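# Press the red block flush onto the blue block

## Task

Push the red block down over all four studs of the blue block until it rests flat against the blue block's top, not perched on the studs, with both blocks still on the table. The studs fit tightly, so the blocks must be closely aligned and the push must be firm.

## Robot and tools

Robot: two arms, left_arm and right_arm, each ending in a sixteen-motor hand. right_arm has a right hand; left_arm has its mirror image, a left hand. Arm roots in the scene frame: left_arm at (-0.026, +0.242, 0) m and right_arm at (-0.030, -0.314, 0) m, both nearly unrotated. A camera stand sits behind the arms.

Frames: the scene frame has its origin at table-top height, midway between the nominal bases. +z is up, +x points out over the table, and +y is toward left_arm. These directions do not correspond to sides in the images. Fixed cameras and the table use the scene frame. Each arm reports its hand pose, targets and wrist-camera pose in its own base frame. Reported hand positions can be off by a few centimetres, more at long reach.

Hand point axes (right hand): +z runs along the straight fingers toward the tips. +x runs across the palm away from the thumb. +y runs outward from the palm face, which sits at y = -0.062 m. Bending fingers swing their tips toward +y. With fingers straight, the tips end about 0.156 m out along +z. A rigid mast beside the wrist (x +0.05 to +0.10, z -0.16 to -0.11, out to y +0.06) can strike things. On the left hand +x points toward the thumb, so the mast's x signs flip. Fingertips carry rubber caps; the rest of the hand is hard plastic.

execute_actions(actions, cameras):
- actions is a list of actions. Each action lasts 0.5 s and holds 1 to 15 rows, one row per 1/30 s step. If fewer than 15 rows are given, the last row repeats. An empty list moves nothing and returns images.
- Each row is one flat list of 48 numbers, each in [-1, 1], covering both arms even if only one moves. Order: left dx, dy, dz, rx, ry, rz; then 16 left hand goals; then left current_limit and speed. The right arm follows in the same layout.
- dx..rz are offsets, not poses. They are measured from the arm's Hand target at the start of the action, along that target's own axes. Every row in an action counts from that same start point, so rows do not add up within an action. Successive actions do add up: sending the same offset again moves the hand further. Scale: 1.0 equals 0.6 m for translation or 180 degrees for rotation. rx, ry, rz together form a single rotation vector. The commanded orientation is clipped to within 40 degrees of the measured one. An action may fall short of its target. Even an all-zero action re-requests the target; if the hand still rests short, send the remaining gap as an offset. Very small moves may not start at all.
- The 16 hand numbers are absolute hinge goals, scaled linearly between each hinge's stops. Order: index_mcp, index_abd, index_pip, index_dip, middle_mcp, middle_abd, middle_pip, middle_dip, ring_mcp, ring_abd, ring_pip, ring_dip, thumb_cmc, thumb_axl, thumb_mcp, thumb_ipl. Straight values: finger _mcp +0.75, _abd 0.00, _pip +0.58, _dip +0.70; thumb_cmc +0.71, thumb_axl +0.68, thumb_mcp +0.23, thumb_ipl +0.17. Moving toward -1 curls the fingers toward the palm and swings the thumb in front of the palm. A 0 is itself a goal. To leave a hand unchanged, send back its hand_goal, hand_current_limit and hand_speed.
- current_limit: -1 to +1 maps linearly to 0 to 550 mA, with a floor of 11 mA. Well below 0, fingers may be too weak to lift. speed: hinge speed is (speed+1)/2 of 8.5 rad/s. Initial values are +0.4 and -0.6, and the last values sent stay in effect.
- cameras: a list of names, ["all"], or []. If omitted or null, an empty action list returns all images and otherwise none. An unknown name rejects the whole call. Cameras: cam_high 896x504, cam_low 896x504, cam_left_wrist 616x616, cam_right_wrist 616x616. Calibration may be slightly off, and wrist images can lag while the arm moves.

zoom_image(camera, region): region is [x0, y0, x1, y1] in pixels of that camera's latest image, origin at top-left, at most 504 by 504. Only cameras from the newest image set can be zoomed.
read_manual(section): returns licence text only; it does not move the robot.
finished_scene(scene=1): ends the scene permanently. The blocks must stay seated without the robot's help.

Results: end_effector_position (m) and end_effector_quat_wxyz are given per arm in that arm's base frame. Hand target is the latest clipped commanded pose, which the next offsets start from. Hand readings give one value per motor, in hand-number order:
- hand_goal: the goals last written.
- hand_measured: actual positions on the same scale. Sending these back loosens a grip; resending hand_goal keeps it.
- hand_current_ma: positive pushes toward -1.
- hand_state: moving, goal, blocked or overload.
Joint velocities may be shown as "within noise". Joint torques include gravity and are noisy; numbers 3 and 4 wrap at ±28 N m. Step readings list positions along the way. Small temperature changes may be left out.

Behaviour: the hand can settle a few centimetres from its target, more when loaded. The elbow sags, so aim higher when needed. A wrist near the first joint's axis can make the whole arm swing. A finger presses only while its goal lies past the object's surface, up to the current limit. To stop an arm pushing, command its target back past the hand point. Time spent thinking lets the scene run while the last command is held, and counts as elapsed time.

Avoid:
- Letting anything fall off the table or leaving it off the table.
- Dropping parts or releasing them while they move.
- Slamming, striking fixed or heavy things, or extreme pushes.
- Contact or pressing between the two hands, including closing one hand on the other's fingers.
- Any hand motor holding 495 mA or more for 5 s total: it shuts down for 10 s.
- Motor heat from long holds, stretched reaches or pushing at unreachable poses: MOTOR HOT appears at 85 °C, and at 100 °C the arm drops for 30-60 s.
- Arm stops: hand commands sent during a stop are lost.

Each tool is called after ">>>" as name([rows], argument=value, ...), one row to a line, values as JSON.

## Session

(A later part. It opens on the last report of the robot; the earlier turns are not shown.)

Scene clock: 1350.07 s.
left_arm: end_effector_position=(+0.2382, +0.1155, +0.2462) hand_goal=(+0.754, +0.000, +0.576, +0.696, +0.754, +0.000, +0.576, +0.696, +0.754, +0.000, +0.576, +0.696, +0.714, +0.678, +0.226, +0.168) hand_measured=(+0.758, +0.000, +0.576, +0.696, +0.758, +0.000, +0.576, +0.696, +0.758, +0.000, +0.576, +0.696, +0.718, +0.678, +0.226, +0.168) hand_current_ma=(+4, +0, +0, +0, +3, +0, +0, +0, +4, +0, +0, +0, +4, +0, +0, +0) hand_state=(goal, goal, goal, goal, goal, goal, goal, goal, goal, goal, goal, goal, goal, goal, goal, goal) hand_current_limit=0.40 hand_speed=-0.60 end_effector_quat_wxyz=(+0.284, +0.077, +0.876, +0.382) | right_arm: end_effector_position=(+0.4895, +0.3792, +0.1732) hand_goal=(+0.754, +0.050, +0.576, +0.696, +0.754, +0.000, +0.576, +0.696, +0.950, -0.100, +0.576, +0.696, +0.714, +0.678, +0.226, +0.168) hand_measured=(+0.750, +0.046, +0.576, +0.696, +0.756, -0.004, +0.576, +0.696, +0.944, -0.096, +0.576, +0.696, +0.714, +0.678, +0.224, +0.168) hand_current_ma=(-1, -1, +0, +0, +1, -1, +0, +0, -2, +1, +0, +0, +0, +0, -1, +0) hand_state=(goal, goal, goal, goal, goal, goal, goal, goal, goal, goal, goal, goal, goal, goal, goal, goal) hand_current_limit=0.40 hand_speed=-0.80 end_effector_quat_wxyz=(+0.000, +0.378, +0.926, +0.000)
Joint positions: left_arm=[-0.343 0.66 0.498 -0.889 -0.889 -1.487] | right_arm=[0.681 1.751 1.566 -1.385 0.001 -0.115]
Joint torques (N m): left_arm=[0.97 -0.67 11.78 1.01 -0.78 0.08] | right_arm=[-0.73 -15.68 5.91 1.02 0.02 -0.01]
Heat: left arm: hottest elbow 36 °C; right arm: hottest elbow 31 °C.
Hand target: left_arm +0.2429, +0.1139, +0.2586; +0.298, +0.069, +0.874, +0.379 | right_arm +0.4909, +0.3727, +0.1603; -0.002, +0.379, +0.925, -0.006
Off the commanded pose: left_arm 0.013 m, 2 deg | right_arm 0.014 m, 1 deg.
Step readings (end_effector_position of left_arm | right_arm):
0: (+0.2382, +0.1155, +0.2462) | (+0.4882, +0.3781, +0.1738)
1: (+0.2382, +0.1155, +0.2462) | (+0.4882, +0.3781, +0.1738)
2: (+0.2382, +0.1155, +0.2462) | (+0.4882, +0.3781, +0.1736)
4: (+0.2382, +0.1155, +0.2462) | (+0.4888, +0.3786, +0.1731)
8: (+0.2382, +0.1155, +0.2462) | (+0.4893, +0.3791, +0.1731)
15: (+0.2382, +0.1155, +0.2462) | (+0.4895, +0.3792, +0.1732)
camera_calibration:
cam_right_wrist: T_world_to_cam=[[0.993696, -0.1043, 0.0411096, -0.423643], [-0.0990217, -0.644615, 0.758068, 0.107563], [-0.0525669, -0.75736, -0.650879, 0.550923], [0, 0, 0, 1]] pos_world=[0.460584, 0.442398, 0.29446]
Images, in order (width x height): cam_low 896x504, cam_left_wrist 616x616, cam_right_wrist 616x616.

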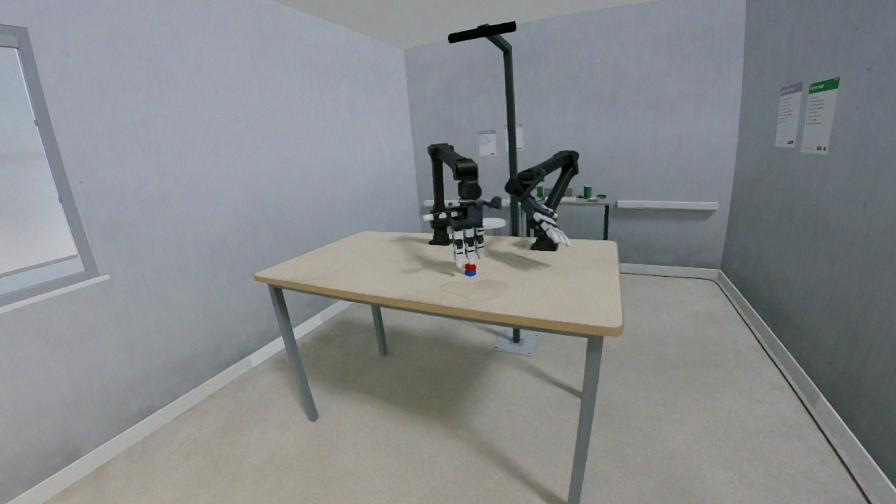

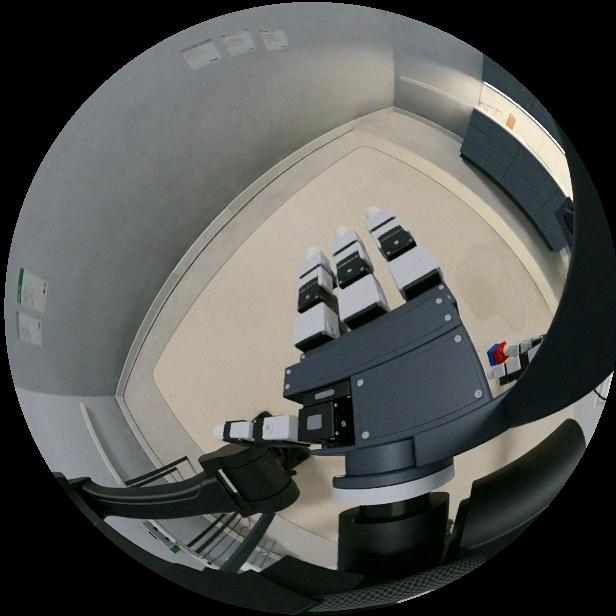

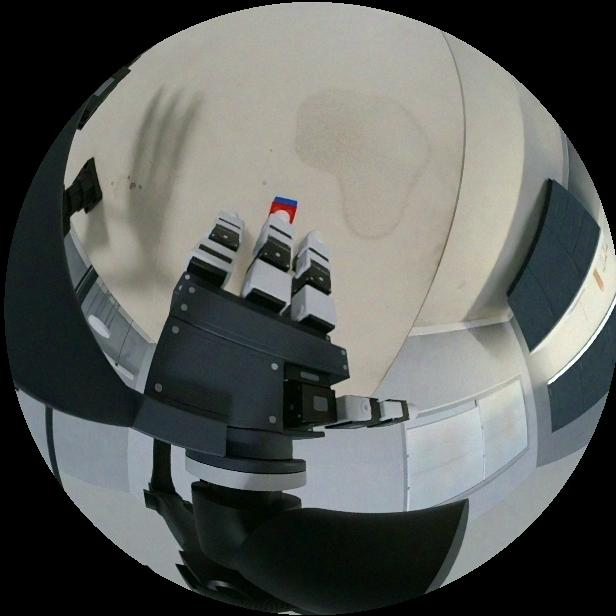

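>>> execute_actions([
  [[0,0,0,0,0,0,0.754,0,0.576,0.696,0.754,0,0.576,0.696,0.754,0,0.576,0.696,0.714,0.678,0.226,0.168,0.4,-0.6,0,0,0.01,0,0,0,0.754,0.05,0.576,0.696,0.754,0,0.576,0.696,0.95,-0.1,0.576,0.696,0.714,0.678,0.226,0.168,0.4,-0.8],[0,0,0,0,0,0,0.754,0,0.576,0.696,0.754,0,0.576,0.696,0.754,0,0.576,0.696,0.714,0.678,0.226,0.168,0.4,-0.6,0,0,0.018,0,0,0,0.754,0.05,0.576,0.696,0.754,0,0.576,0.696,0.95,-0.1,0.576,0.696,0.714,0.678,0.226,0.168,0.4,-0.8]],
], cameras=["cam_low","cam_left_wrist","cam_right_wrist"])

>>> zoom_image(camera="cam_low", region=[420, 220, 520, 290])

>>> zoom_image(camera="cam_left_wrist", region=[460, 320, 540, 400])

>>> zoom_image(camera="cam_right_wrist", region=[230, 160, 330, 260])

Scene clock: 1360.17 s.
left_arm: end_effector_position=(+0.2382, +0.1155, +0.2462) hand_goal=(+0.754, +0.000, +0.576, +0.696, +0.754, +0.000, +0.576, +0.696, +0.754, +0.000, +0.576, +0.696, +0.714, +0.678, +0.226, +0.168) hand_measured=(+0.758, +0.000, +0.576, +0.696, +0.758, +0.000, +0.576, +0.696, +0.758, +0.000, +0.576, +0.696, +0.718, +0.678, +0.226, +0.168) hand_current_ma=(+4, +0, +0, +0, +3, +0, +0, +0, +4, +0, +0, +0, +4, +0, +0, +0) hand_state=(goal, goal, goal, goal, goal, goal, goal, goal, goal, goal, goal, goal, goal, goal, goal, goal) hand_current_limit=0.40 hand_speed=-0.60 end_effector_quat_wxyz=(+0.284, +0.077, +0.876, +0.382) | right_arm: end_effector_position=(+0.4899, +0.3796, +0.1736) hand_goal=(+0.754, +0.050, +0.576, +0.696, +0.754, +0.000, +0.576, +0.696, +0.950, -0.100, +0.576, +0.696, +0.714, +0.678, +0.226, +0.168) hand_measured=(+0.750, +0.046, +0.576, +0.696, +0.766, -0.008, +0.584, +0.698, +0.944, -0.096, +0.576, +0.696, +0.714, +0.678, +0.224, +0.168) hand_current_ma=(-1, -1, +0, +0, +8, -3, +3, +0, -2, +1, +0, +0, +0, +0, -1, +0) hand_state=(goal, goal, goal, goal, goal, goal, goal, goal, goal, goal, goal, goal, goal, goal, goal, goal) hand_current_limit=0.40 hand_speed=-0.80 end_effector_quat_wxyz=(+0.004, +0.378, +0.926, +0.007)
Joint positions: left_arm=[-0.343 0.66 0.498 -0.889 -0.889 -1.487] | right_arm=[0.681 1.742 1.551 -1.363 0.001 -0.115]
Joint torques (N m): left_arm=[0.97 -0.56 11.77 1.03 -0.77 0.11] | right_arm=[-0.79 -14.51 5.42 1.2 0.02 -0.01]
Heat: left arm: hottest elbow 36 °C; right arm: hottest elbow 31 °C.
Hand target: left_arm +0.2429, +0.1139, +0.2586; +0.298, +0.069, +0.874, +0.379 | right_arm +0.4908, +0.3726, +0.1492; -0.002, +0.379, +0.925, -0.007
Off the commanded pose: left_arm 0.013 m, 2 deg | right_arm 0.025 m, 2 deg.
Step readings (end_effector_position of left_arm | right_arm):
0: (+0.2382, +0.1155, +0.2462) | (+0.4895, +0.3792, +0.1732)
1: (+0.2382, +0.1155, +0.2462) | (+0.4895, +0.3792, +0.1732)
2: (+0.2382, +0.1155, +0.2462) | (+0.4896, +0.3793, +0.1728)
4: (+0.2382, +0.1155, +0.2462) | (+0.4899, +0.3796, +0.1729)
8: (+0.2382, +0.1155, +0.2462) | (+0.4897, +0.3794, +0.1735)
15: (+0.2382, +0.1155, +0.2462) | (+0.4899, +0.3796, +0.1737)
camera_calibration:
cam_right_wrist: T_world_to_cam=[[0.99314, -0.10439, 0.0526886, -0.425659], [-0.10837, -0.652428, 0.750062, 0.116548], [-0.0439235, -0.750626, -0.659265, 0.546035], [0, 0, 0, 1]] pos_world=[0.459353, 0.441473, 0.294991]
Images, in order (width x height): cam_low 896x504, cam_left_wrist 616x616, cam_right_wrist 616x616.

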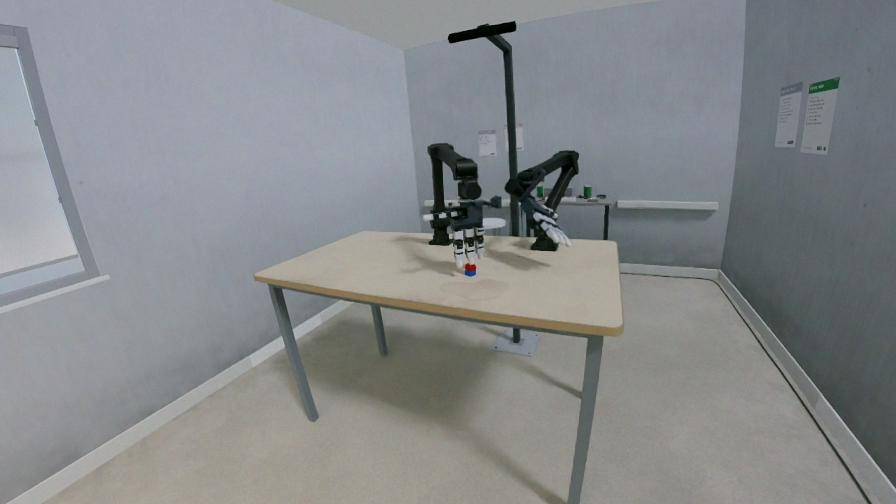

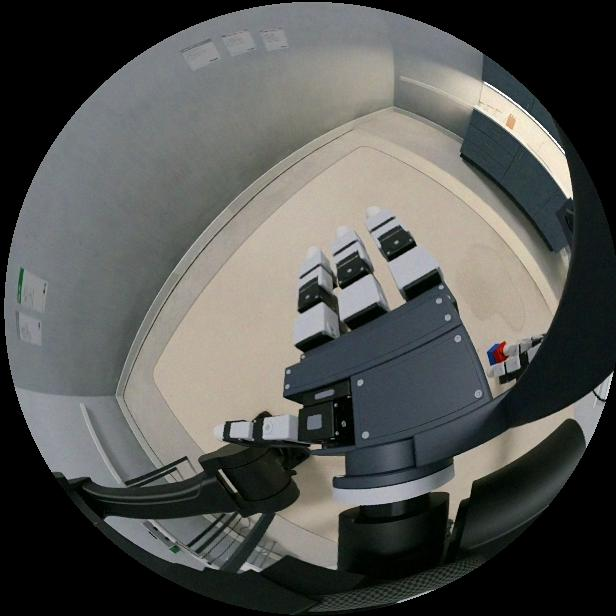

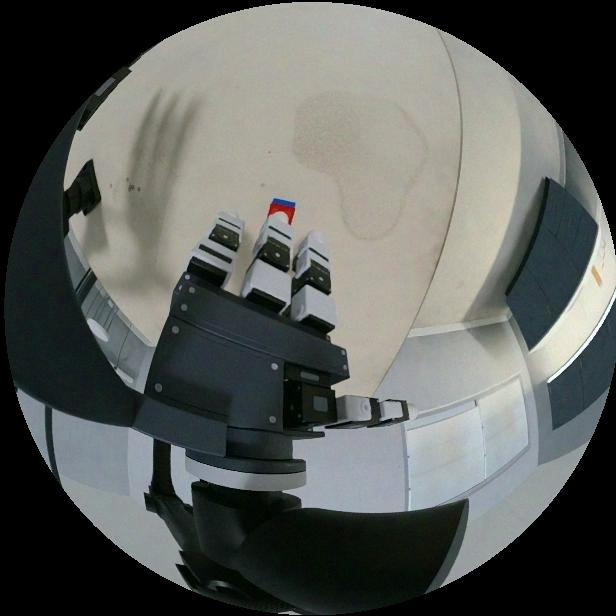

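Scaled by 5.040 from the camera's 896x504 image, which has a finer 1280x720 frame.

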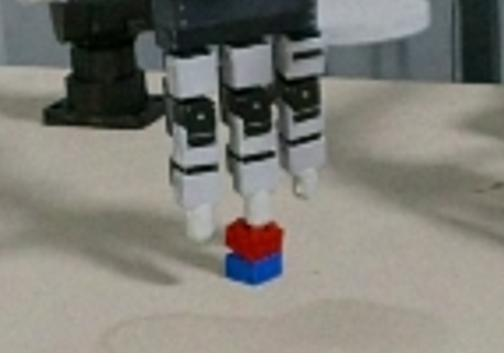

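Scaled by 6.300 from the camera's 616x616 image, which has a finer 880x880 frame.

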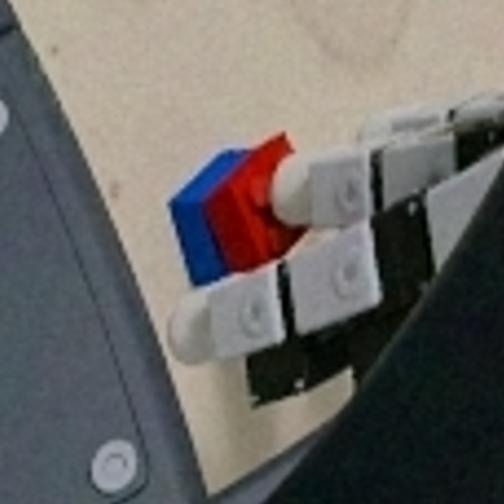

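Scaled by 5.040 from the camera's 616x616 image, which has a finer 880x880 frame.

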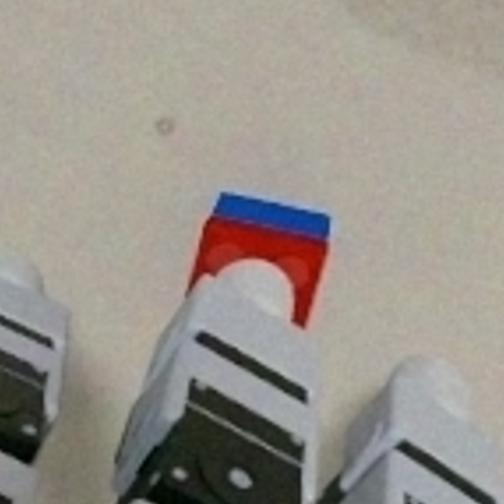

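>>> execute_actions([
  [[0,0,0,0,0,0,0.754,0,0.576,0.696,0.754,0,0.576,0.696,0.754,0,0.576,0.696,0.714,0.678,0.226,0.168,0.4,-0.6,0,0,0.01,0.003,0,0,0.754,0.05,0.576,0.696,0.754,0,0.576,0.696,0.95,-0.1,0.576,0.696,0.714,0.678,0.226,0.168,0.6,-0.8],[0,0,0,0,0,0,0.754,0,0.576,0.696,0.754,0,0.576,0.696,0.754,0,0.576,0.696,0.714,0.678,0.226,0.168,0.4,-0.6,0,0,0.02,0.006,0,0,0.754,0.05,0.576,0.696,0.754,0,0.576,0.696,0.95,-0.1,0.576,0.696,0.714,0.678,0.226,0.168,0.6,-0.8]],
], cameras=["cam_low","cam_left_wrist","cam_right_wrist"])

>>> zoom_image(camera="cam_low", region=[450, 245, 490, 285])

>>> zoom_image(camera="cam_left_wrist", region=[475, 330, 525, 380])

>>> zoom_image(camera="cam_right_wrist", region=[250, 180, 310, 240])

Scene clock: 1391.63 s.
left_arm: end_effector_position=(+0.2382, +0.1155, +0.2462) hand_goal=(+0.754, +0.000, +0.576, +0.696, +0.754, +0.000, +0.576, +0.696, +0.754, +0.000, +0.576, +0.696, +0.714, +0.678, +0.226, +0.168) hand_measured=(+0.758, +0.000, +0.576, +0.696, +0.758, +0.000, +0.576, +0.696, +0.758, +0.000, +0.576, +0.696, +0.718, +0.678, +0.226, +0.168) hand_current_ma=(+4, +0, +0, +0, +3, +0, +0, +0, +4, +0, +0, +0, +4, +0, +0, +0) hand_state=(goal, goal, goal, goal, goal, goal, goal, goal, goal, goal, goal, goal, goal, goal, goal, goal) hand_current_limit=0.40 hand_speed=-0.60 end_effector_quat_wxyz=(+0.284, +0.077, +0.876, +0.382) | right_arm: end_effector_position=(+0.4900, +0.3797, +0.1734) hand_goal=(+0.754, +0.050, +0.576, +0.696, +0.754, +0.000, +0.576, +0.696, +0.950, -0.100, +0.576, +0.696, +0.714, +0.678, +0.226, +0.168) hand_measured=(+0.750, +0.046, +0.576, +0.696, +0.768, -0.008, +0.584, +0.698, +0.944, -0.096, +0.576, +0.696, +0.714, +0.678, +0.224, +0.168) hand_current_ma=(-1, -1, +0, +0, +10, -3, +4, +0, -2, +1, +0, +0, +0, +0, -1, +0) hand_state=(goal, goal, goal, goal, goal, goal, goal, goal, goal, goal, goal, goal, goal, goal, goal, goal) hand_current_limit=0.60 hand_speed=-0.80 end_effector_quat_wxyz=(+0.005, +0.378, +0.926, +0.008)
Joint positions: left_arm=[-0.343 0.66 0.498 -0.889 -0.889 -1.487] | right_arm=[0.681 1.742 1.55 -1.361 0.001 -0.115]
Joint torques (N m): left_arm=[1.26 -0.32 11.82 0.91 -0.81 0.07] | right_arm=[-0.67 -13.39 5.14 1.24 0.1 -0.01]
Heat: left arm: hottest elbow 36 °C; right arm: hottest elbow 30 °C.
Hand target: left_arm +0.2429, +0.1139, +0.2586; +0.298, +0.069, +0.874, +0.379 | right_arm +0.4907, +0.3725, +0.1373; -0.006, +0.379, +0.925, -0.015
Off the commanded pose: left_arm 0.013 m, 2 deg | right_arm 0.037 m, 3 deg.
Step readings (end_effector_position of left_arm | right_arm):
0: (+0.2382, +0.1155, +0.2462) | (+0.4899, +0.3796, +0.1736)
1: (+0.2382, +0.1155, +0.2462) | (+0.4899, +0.3796, +0.1736)
2: (+0.2382, +0.1155, +0.2462) | (+0.4899, +0.3796, +0.1736)
4: (+0.2382, +0.1155, +0.2462) | (+0.4899, +0.3796, +0.1736)
8: (+0.2382, +0.1155, +0.2462) | (+0.4899, +0.3796, +0.1733)
15: (+0.2382, +0.1155, +0.2462) | (+0.4900, +0.3797, +0.1734)
camera_calibration:
cam_right_wrist: T_world_to_cam=[[0.9931, -0.104378, 0.0534576, -0.425954], [-0.108976, -0.652997, 0.749479, 0.117397], [-0.0433214, -0.750134, -0.659866, 0.545732], [0, 0, 0, 1]] pos_world=[0.45945, 0.441572, 0.294893]
Images, in order (width x height): cam_low 896x504, cam_left_wrist 616x616, cam_right_wrist 616x616.

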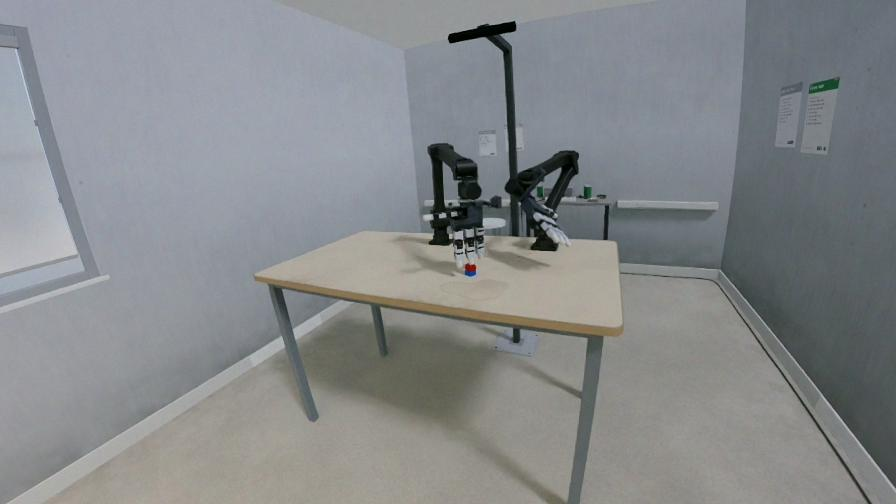

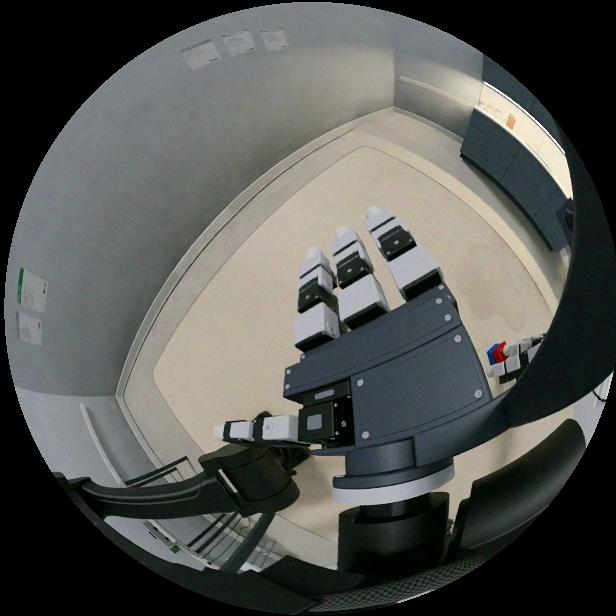

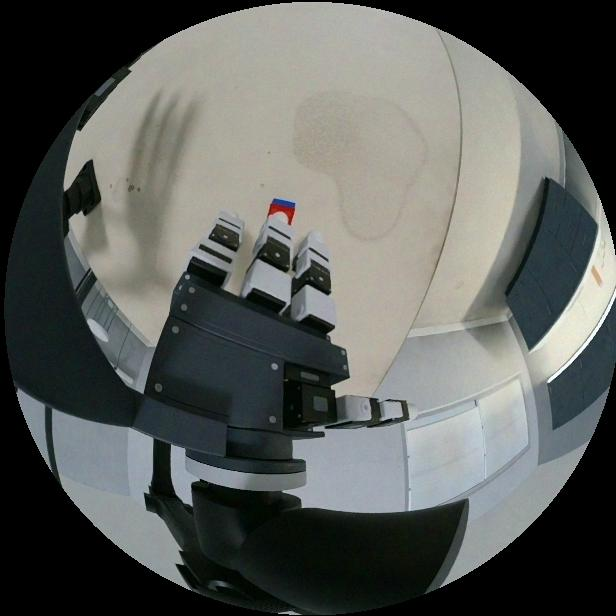

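Scaled by 12.600 from the camera's 896x504 image, which has a finer 1280x720 frame.

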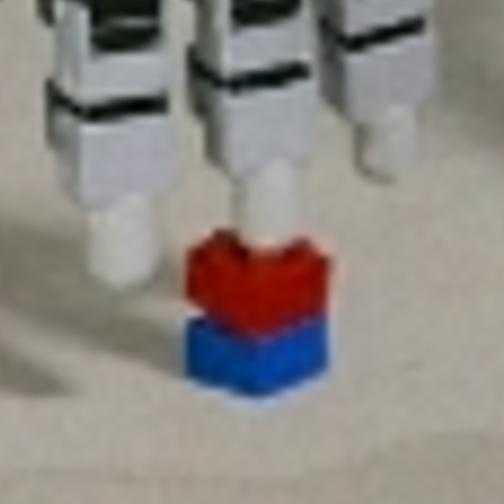

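Scaled by 10.080 from the camera's 616x616 image, which has a finer 880x880 frame.

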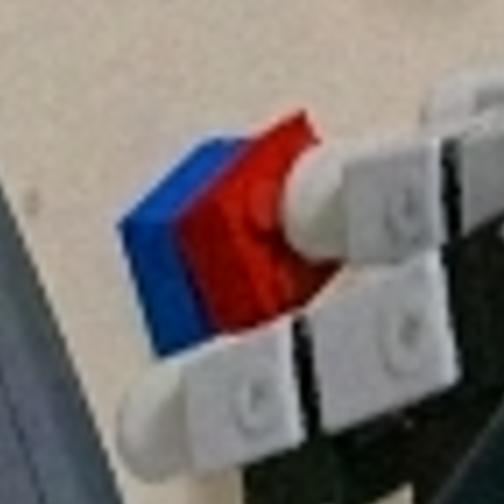

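Scaled by 8.400 from the camera's 616x616 image, which has a finer 880x880 frame.

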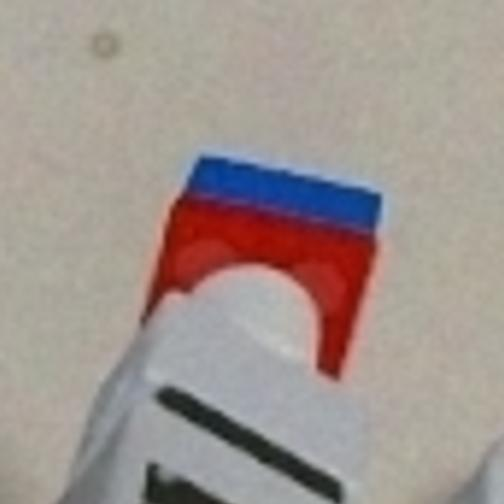

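>>> execute_actions([
  [[0,0,0,0,0,0,0.754,0,0.576,0.696,0.754,0,0.576,0.696,0.754,0,0.576,0.696,0.714,0.678,0.226,0.168,0.4,-0.6,0,0,-0.018,-0.003,0,0,0.754,0.05,0.576,0.696,0.754,0,0.576,0.696,0.95,-0.1,0.576,0.696,0.714,0.678,0.226,0.168,0.6,-0.8],[0,0,0,0,0,0,0.754,0,0.576,0.696,0.754,0,0.576,0.696,0.754,0,0.576,0.696,0.714,0.678,0.226,0.168,0.4,-0.6,0,0,-0.035,-0.006,0,0,0.754,0.05,0.576,0.696,0.754,0,0.576,0.696,0.95,-0.1,0.576,0.696,0.714,0.678,0.226,0.168,0.6,-0.8]],
])

>>> execute_actions([
  [[0,0,0,0,0,0,0.754,0,0.576,0.696,0.754,0,0.576,0.696,0.754,0,0.576,0.696,0.714,0.678,0.226,0.168,0.4,-0.6,0,0,-0.06,-0.016,0,0,0.754,0.05,0.576,0.696,0.754,0,0.576,0.696,0.95,-0.1,0.576,0.696,0.714,0.678,0.226,0.168,0.6,-0.8]],
], cameras=["cam_low","cam_left_wrist","cam_right_wrist"])

>>> zoom_image(camera="cam_low", region=[450, 245, 490, 285])

>>> zoom_image(camera="cam_left_wrist", region=[475, 330, 525, 380])

>>> zoom_image(camera="cam_right_wrist", region=[250, 180, 310, 240])

Scene clock: 1419.17 s.
left_arm: end_effector_position=(+0.2382, +0.1155, +0.2462) hand_goal=(+0.754, +0.000, +0.576, +0.696, +0.754, +0.000, +0.576, +0.696, +0.754, +0.000, +0.576, +0.696, +0.714, +0.678, +0.226, +0.168) hand_measured=(+0.758, +0.000, +0.576, +0.696, +0.758, +0.000, +0.576, +0.696, +0.758, +0.000, +0.576, +0.696, +0.718, +0.678, +0.226, +0.168) hand_current_ma=(+4, +0, +0, +0, +3, +0, +0, +0, +4, +0, +0, +0, +4, +0, +0, +0) hand_state=(goal, goal, goal, goal, goal, goal, goal, goal, goal, goal, goal, goal, goal, goal, goal, goal) hand_current_limit=0.40 hand_speed=-0.60 end_effector_quat_wxyz=(+0.284, +0.077, +0.876, +0.382) | right_arm: end_effector_position=(+0.4900, +0.3797, +0.1741) hand_goal=(+0.754, +0.050, +0.576, +0.696, +0.754, +0.000, +0.576, +0.696, +0.950, -0.100, +0.576, +0.696, +0.714, +0.678, +0.226, +0.168) hand_measured=(+0.750, +0.046, +0.576, +0.696, +0.768, -0.008, +0.584, +0.698, +0.944, -0.096, +0.576, +0.696, +0.714, +0.678, +0.224, +0.168) hand_current_ma=(-1, -1, +0, +0, +10, -3, +4, +0, -2, +1, +0, +0, +0, +0, -1, +0) hand_state=(goal, goal, goal, goal, goal, goal, goal, goal, goal, goal, goal, goal, goal, goal, goal, goal) hand_current_limit=0.60 hand_speed=-0.80 end_effector_quat_wxyz=(+0.005, +0.378, +0.926, +0.008)
Joint positions: left_arm=[-0.343 0.66 0.498 -0.889 -0.889 -1.487] | right_arm=[0.681 1.741 1.55 -1.361 0.001 -0.115]
Joint torques (N m): left_arm=[1.14 -0.26 11.81 1.01 -0.78 0.08] | right_arm=[-0.73 -14.68 6.9 0.2 0.01 -0.01]
Heat: left arm: hottest elbow 36 °C; right arm: hottest elbow 30 °C.
Hand target: left_arm +0.2429, +0.1139, +0.2586; +0.298, +0.069, +0.874, +0.379 | right_arm +0.4912, +0.3730, +0.1585; -0.002, +0.379, +0.925, -0.006
Off the commanded pose: left_arm 0.013 m, 2 deg | right_arm 0.017 m, 2 deg.
Step readings (end_effector_position of left_arm | right_arm):
0: (+0.2382, +0.1155, +0.2462) | (+0.4900, +0.3797, +0.1734)
1: (+0.2382, +0.1155, +0.2462) | (+0.4900, +0.3797, +0.1734)
2: (+0.2382, +0.1155, +0.2462) | (+0.4900, +0.3797, +0.1734)
4: (+0.2382, +0.1155, +0.2462) | (+0.4900, +0.3797, +0.1738)
8: (+0.2382, +0.1155, +0.2462) | (+0.4900, +0.3797, +0.1738)
15: (+0.2382, +0.1155, +0.2462) | (+0.4900, +0.3797, +0.1741)

Scene clock: 1419.87 s.
left_arm: end_effector_position=(+0.2382, +0.1155, +0.2462) hand_goal=(+0.754, +0.000, +0.576, +0.696, +0.754, +0.000, +0.576, +0.696, +0.754, +0.000, +0.576, +0.696, +0.714, +0.678, +0.226, +0.168) hand_measured=(+0.758, +0.000, +0.576, +0.696, +0.758, +0.000, +0.576, +0.696, +0.758, +0.000, +0.576, +0.696, +0.718, +0.678, +0.226, +0.168) hand_current_ma=(+4, +0, +0, +0, +3, +0, +0, +0, +4, +0, +0, +0, +4, +0, +0, +0) hand_state=(goal, goal, goal, goal, goal, goal, goal, goal, goal, goal, goal, goal, goal, goal, goal, goal) hand_current_limit=0.40 hand_speed=-0.60 end_effector_quat_wxyz=(+0.284, +0.077, +0.876, +0.382) | right_arm: end_effector_position=(+0.4872, +0.3772, +0.1785) hand_goal=(+0.754, +0.050, +0.576, +0.696, +0.754, +0.000, +0.576, +0.696, +0.950, -0.100, +0.576, +0.696, +0.714, +0.678, +0.226, +0.168) hand_measured=(+0.750, +0.046, +0.576, +0.696, +0.754, -0.004, +0.578, +0.698, +0.944, -0.096, +0.576, +0.696, +0.714, +0.678, +0.224, +0.168) hand_current_ma=(-1, -1, +0, +0, +0, -1, +0, +0, -2, +1, +0, +0, +0, +0, -1, +0) hand_state=(goal, goal, goal, goal, goal, goal, goal, goal, goal, goal, goal, goal, goal, goal, goal, goal) hand_current_limit=0.60 hand_speed=-0.80 end_effector_quat_wxyz=(+0.004, +0.378, +0.926, +0.007)
Joint positions: left_arm=[-0.343 0.66 0.498 -0.889 -0.889 -1.487] | right_arm=[0.68 1.731 1.55 -1.374 0 -0.116]
Joint torques (N m): left_arm=[1.14 -0.44 11.75 0.95 -0.81 0.07] | right_arm=[-0.91 -17.08 8.5 0.01 -0.15 -0.02]
Heat: left arm: hottest elbow 36 °C; right arm: hottest elbow 30 °C.
Hand target: left_arm +0.2429, +0.1139, +0.2586; +0.298, +0.069, +0.874, +0.379 | right_arm +0.4917, +0.3733, +0.1943; +0.007, +0.379, +0.925, +0.017
Off the commanded pose: left_arm 0.013 m, 2 deg | right_arm 0.017 m, 1 deg.
Step readings (end_effector_position of left_arm | right_arm):
0: (+0.2382, +0.1155, +0.2462) | (+0.4900, +0.3797, +0.1741)
1: (+0.2382, +0.1155, +0.2462) | (+0.4900, +0.3797, +0.1741)
2: (+0.2382, +0.1155, +0.2462) | (+0.4898, +0.3795, +0.1744)
4: (+0.2382, +0.1155, +0.2462) | (+0.4890, +0.3788, +0.1752)
8: (+0.2382, +0.1155, +0.2462) | (+0.4877, +0.3780, +0.1751)
15: (+0.2382, +0.1155, +0.2462) | (+0.4873, +0.3772, +0.1776)
camera_calibration:
cam_right_wrist: T_world_to_cam=[[0.993246, -0.104319, 0.0507884, -0.423303], [-0.106888, -0.652437, 0.750267, 0.110239], [-0.0451305, -0.750629, -0.659181, 0.547952], [0, 0, 0, 1]] pos_world=[0.456957, 0.439073, 0.29999]
Images, in order (width x height): cam_low 896x504, cam_left_wrist 616x616, cam_right_wrist 616x616.

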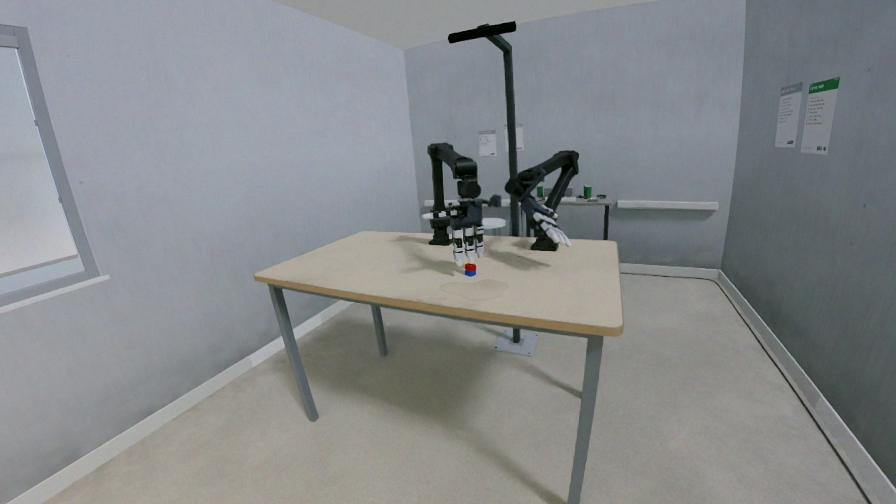

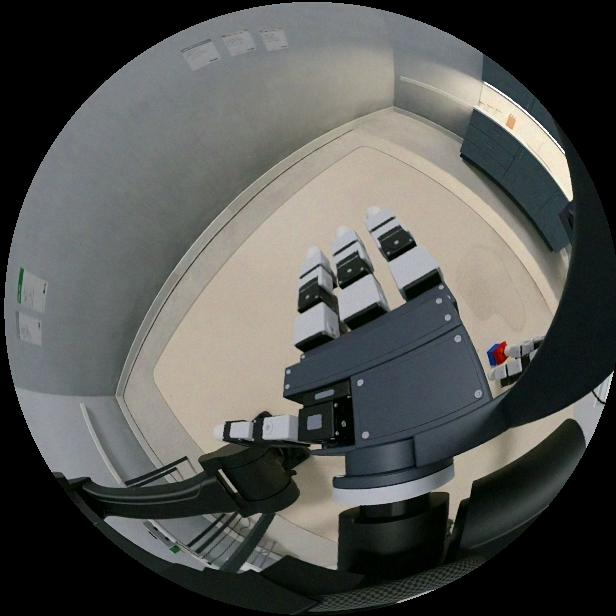

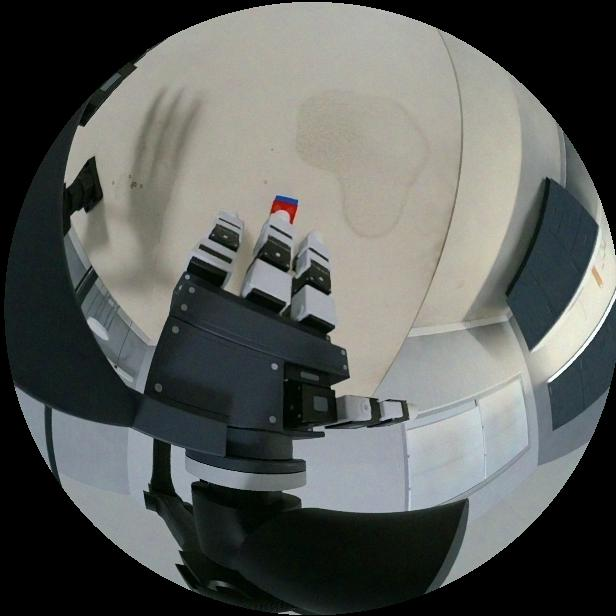

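Scaled by 12.600 from the camera's 896x504 image, which has a finer 1280x720 frame.

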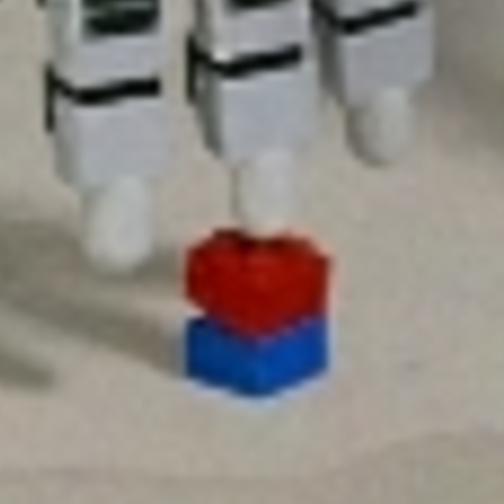

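Scaled by 10.080 from the camera's 616x616 image, which has a finer 880x880 frame.

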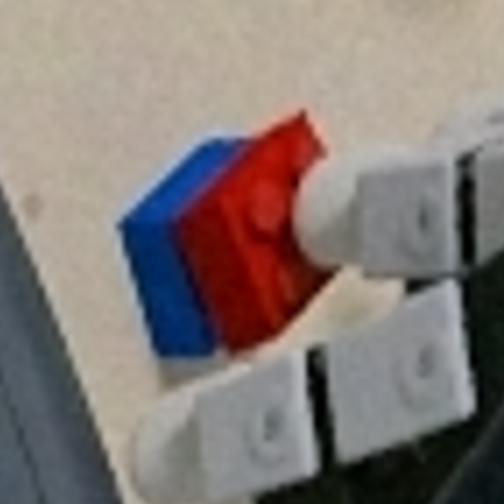

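Scaled by 8.400 from the camera's 616x616 image, which has a finer 880x880 frame.

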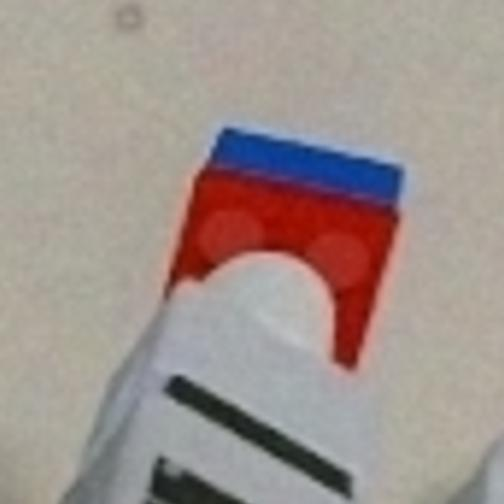

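>>> execute_actions([
  [[0,0,0,0,0,0,0.754,0,0.576,0.696,0.754,0,0.576,0.696,0.754,0,0.576,0.696,0.714,0.678,0.226,0.168,0.4,-0.6,0,0,-0.02,0,0,0,0.754,0.05,0.576,0.696,0.754,0,0.576,0.696,0.95,-0.1,0.576,0.696,0.714,0.678,0.226,0.168,0.4,-0.8]],
  [[0,0,0,0,0,0,0.754,0,0.576,0.696,0.754,0,0.576,0.696,0.754,0,0.576,0.696,0.714,0.678,0.226,0.168,0.4,-0.6,-0.0167,-0.0063,0,0,0,0,0.754,0.05,0.576,0.696,0.754,0,0.576,0.696,0.95,-0.1,0.576,0.696,0.714,0.678,0.226,0.168,0.4,-0.8]],
  [[0,0,0,0,0,0,0.754,0,0.576,0.696,0.754,0,0.576,0.696,0.754,0,0.576,0.696,0.714,0.678,0.226,0.168,0.4,-0.6,0,0,0.02,0.0117,0,0,0.754,0.05,0.576,0.696,0.754,0,0.576,0.696,0.95,-0.1,0.576,0.696,0.714,0.678,0.226,0.168,0.4,-0.8]],
], cameras=["cam_low","cam_left_wrist","cam_right_wrist"])

>>> zoom_image(camera="cam_low", region=[450, 245, 490, 285])

>>> zoom_image(camera="cam_left_wrist", region=[475, 330, 525, 380])

>>> zoom_image(camera="cam_right_wrist", region=[250, 180, 310, 240])

Scene clock: 1438.93 s.
left_arm: end_effector_position=(+0.2382, +0.1155, +0.2462) hand_goal=(+0.754, +0.000, +0.576, +0.696, +0.754, +0.000, +0.576, +0.696, +0.754, +0.000, +0.576, +0.696, +0.714, +0.678, +0.226, +0.168) hand_measured=(+0.758, +0.000, +0.576, +0.696, +0.758, +0.000, +0.576, +0.696, +0.758, +0.000, +0.576, +0.696, +0.718, +0.678, +0.226, +0.168) hand_current_ma=(+4, +0, +0, +0, +3, +0, +0, +0, +4, +0, +0, +0, +4, +0, +0, +0) hand_state=(goal, goal, goal, goal, goal, goal, goal, goal, goal, goal, goal, goal, goal, goal, goal, goal) hand_current_limit=0.40 hand_speed=-0.60 end_effector_quat_wxyz=(+0.284, +0.077, +0.876, +0.382) | right_arm: end_effector_position=(+0.4851, +0.3588, +0.1819) hand_goal=(+0.754, +0.050, +0.576, +0.696, +0.754, +0.000, +0.576, +0.696, +0.950, -0.100, +0.576, +0.696, +0.714, +0.678, +0.226, +0.168) hand_measured=(+0.750, +0.046, +0.576, +0.696, +0.754, -0.002, +0.578, +0.698, +0.944, -0.096, +0.576, +0.696, +0.714, +0.678, +0.224, +0.168) hand_current_ma=(-1, -1, +0, +0, +0, -1, +0, +0, -2, +1, +0, +0, +0, +0, -1, +0) hand_state=(goal, goal, goal, goal, goal, goal, goal, goal, goal, goal, goal, goal, goal, goal, goal, goal) hand_current_limit=0.40 hand_speed=-0.80 end_effector_quat_wxyz=(-0.006, +0.380, +0.925, -0.009)
Joint positions: left_arm=[-0.343 0.66 0.498 -0.889 -0.889 -1.487] | right_arm=[0.656 1.718 1.55 -1.424 -0.001 -0.135]
Joint torques (N m): left_arm=[1.14 -0.38 11.77 1.02 -0.82 0.1] | right_arm=[-0.38 -14.92 10.51 -0.08 0.04 -0.01]
Heat: left arm: hottest elbow 36 °C; right arm: hottest elbow 30 °C.
Hand target: left_arm +0.2429, +0.1139, +0.2586; +0.298, +0.069, +0.874, +0.379 | right_arm +0.4961, +0.3637, +0.1942; +0.000, +0.379, +0.925, +0.000
Off the commanded pose: left_arm 0.013 m, 2 deg | right_arm 0.017 m, 1 deg.
Step readings (end_effector_position of left_arm | right_arm):
0: (+0.2382, +0.1155, +0.2462) | (+0.4872, +0.3772, +0.1785)
1: (+0.2382, +0.1155, +0.2462) | (+0.4872, +0.3771, +0.1785)
2: (+0.2382, +0.1155, +0.2462) | (+0.4868, +0.3768, +0.1785)
4: (+0.2382, +0.1155, +0.2462) | (+0.4850, +0.3753, +0.1779)
8: (+0.2382, +0.1155, +0.2462) | (+0.4824, +0.3733, +0.1784)
15: (+0.2382, +0.1155, +0.2462) | (+0.4814, +0.3724, +0.1805)
16: (+0.2382, +0.1155, +0.2462) | (+0.4814, +0.3725, +0.1805)
17: (+0.2382, +0.1155, +0.2462) | (+0.4814, +0.3724, +0.1805)
19: (+0.2382, +0.1155, +0.2462) | (+0.4824, +0.3711, +0.1807)
23: (+0.2382, +0.1155, +0.2462) | (+0.4864, +0.3658, +0.1820)
30: (+0.2382, +0.1155, +0.2462) | (+0.4892, +0.3619, +0.1836)
31: (+0.2382, +0.1155, +0.2462) | (+0.4892, +0.3619, +0.1836)
32: (+0.2382, +0.1155, +0.2462) | (+0.4890, +0.3618, +0.1835)
34: (+0.2382, +0.1155, +0.2462) | (+0.4877, +0.3608, +0.1829)
38: (+0.2382, +0.1155, +0.2462) | (+0.4859, +0.3594, +0.1822)
45: (+0.2382, +0.1155, +0.2462) | (+0.4852, +0.3589, +0.1819)
camera_calibration:
cam_right_wrist: T_world_to_cam=[[0.993773, -0.108803, 0.0240276, -0.417066], [-0.088098, -0.63521, 0.767298, 0.0771485], [-0.068222, -0.764637, -0.64084, 0.549274], [0, 0, 0, 1]] pos_world=[0.458738, 0.423622, 0.302822]
Images, in order (width x height): cam_low 896x504, cam_left_wrist 616x616, cam_right_wrist 616x616.

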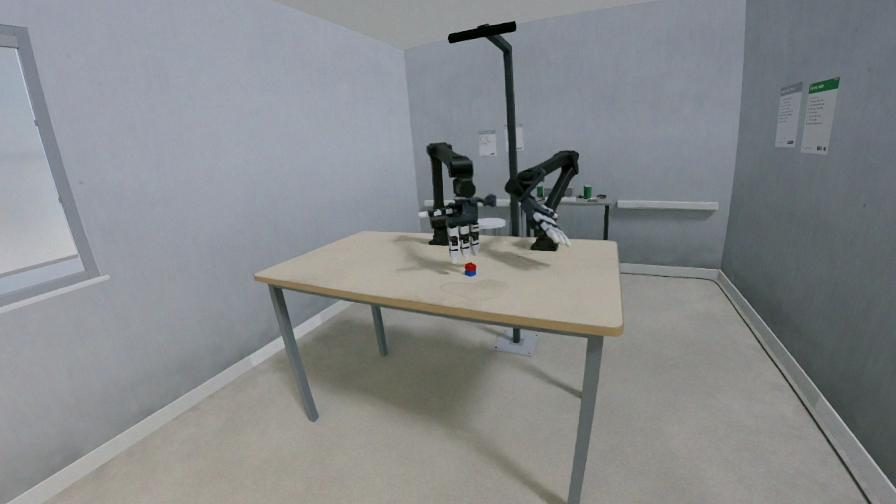

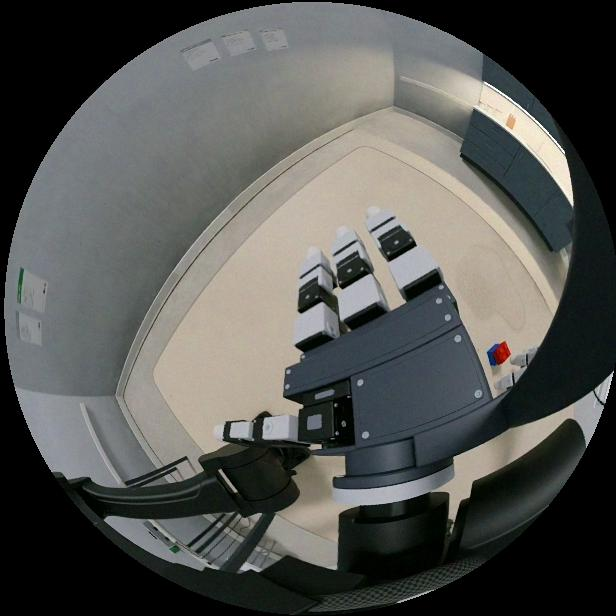

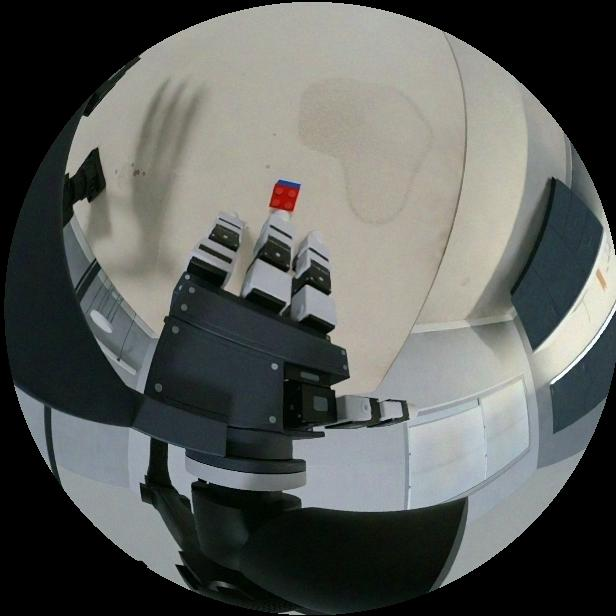

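Scaled by 12.600 from the camera's 896x504 image, which has a finer 1280x720 frame.

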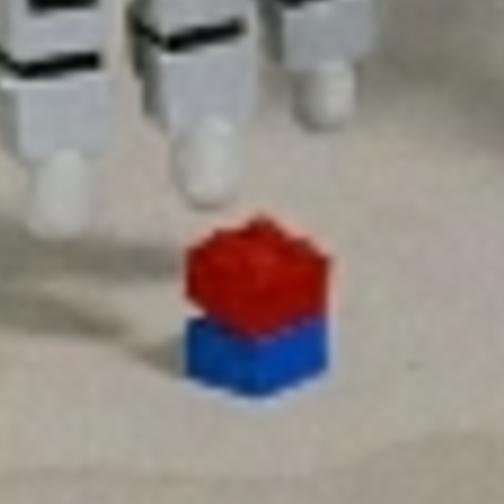

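Scaled by 10.080 from the camera's 616x616 image, which has a finer 880x880 frame.

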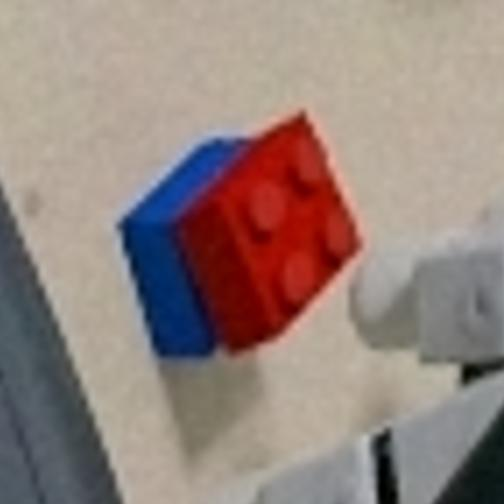

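Scaled by 8.400 from the camera's 616x616 image, which has a finer 880x880 frame.

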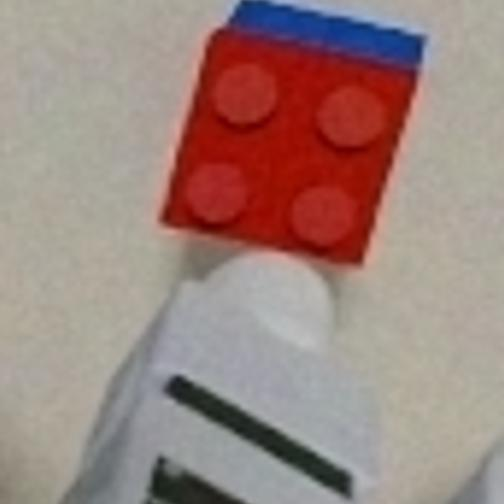

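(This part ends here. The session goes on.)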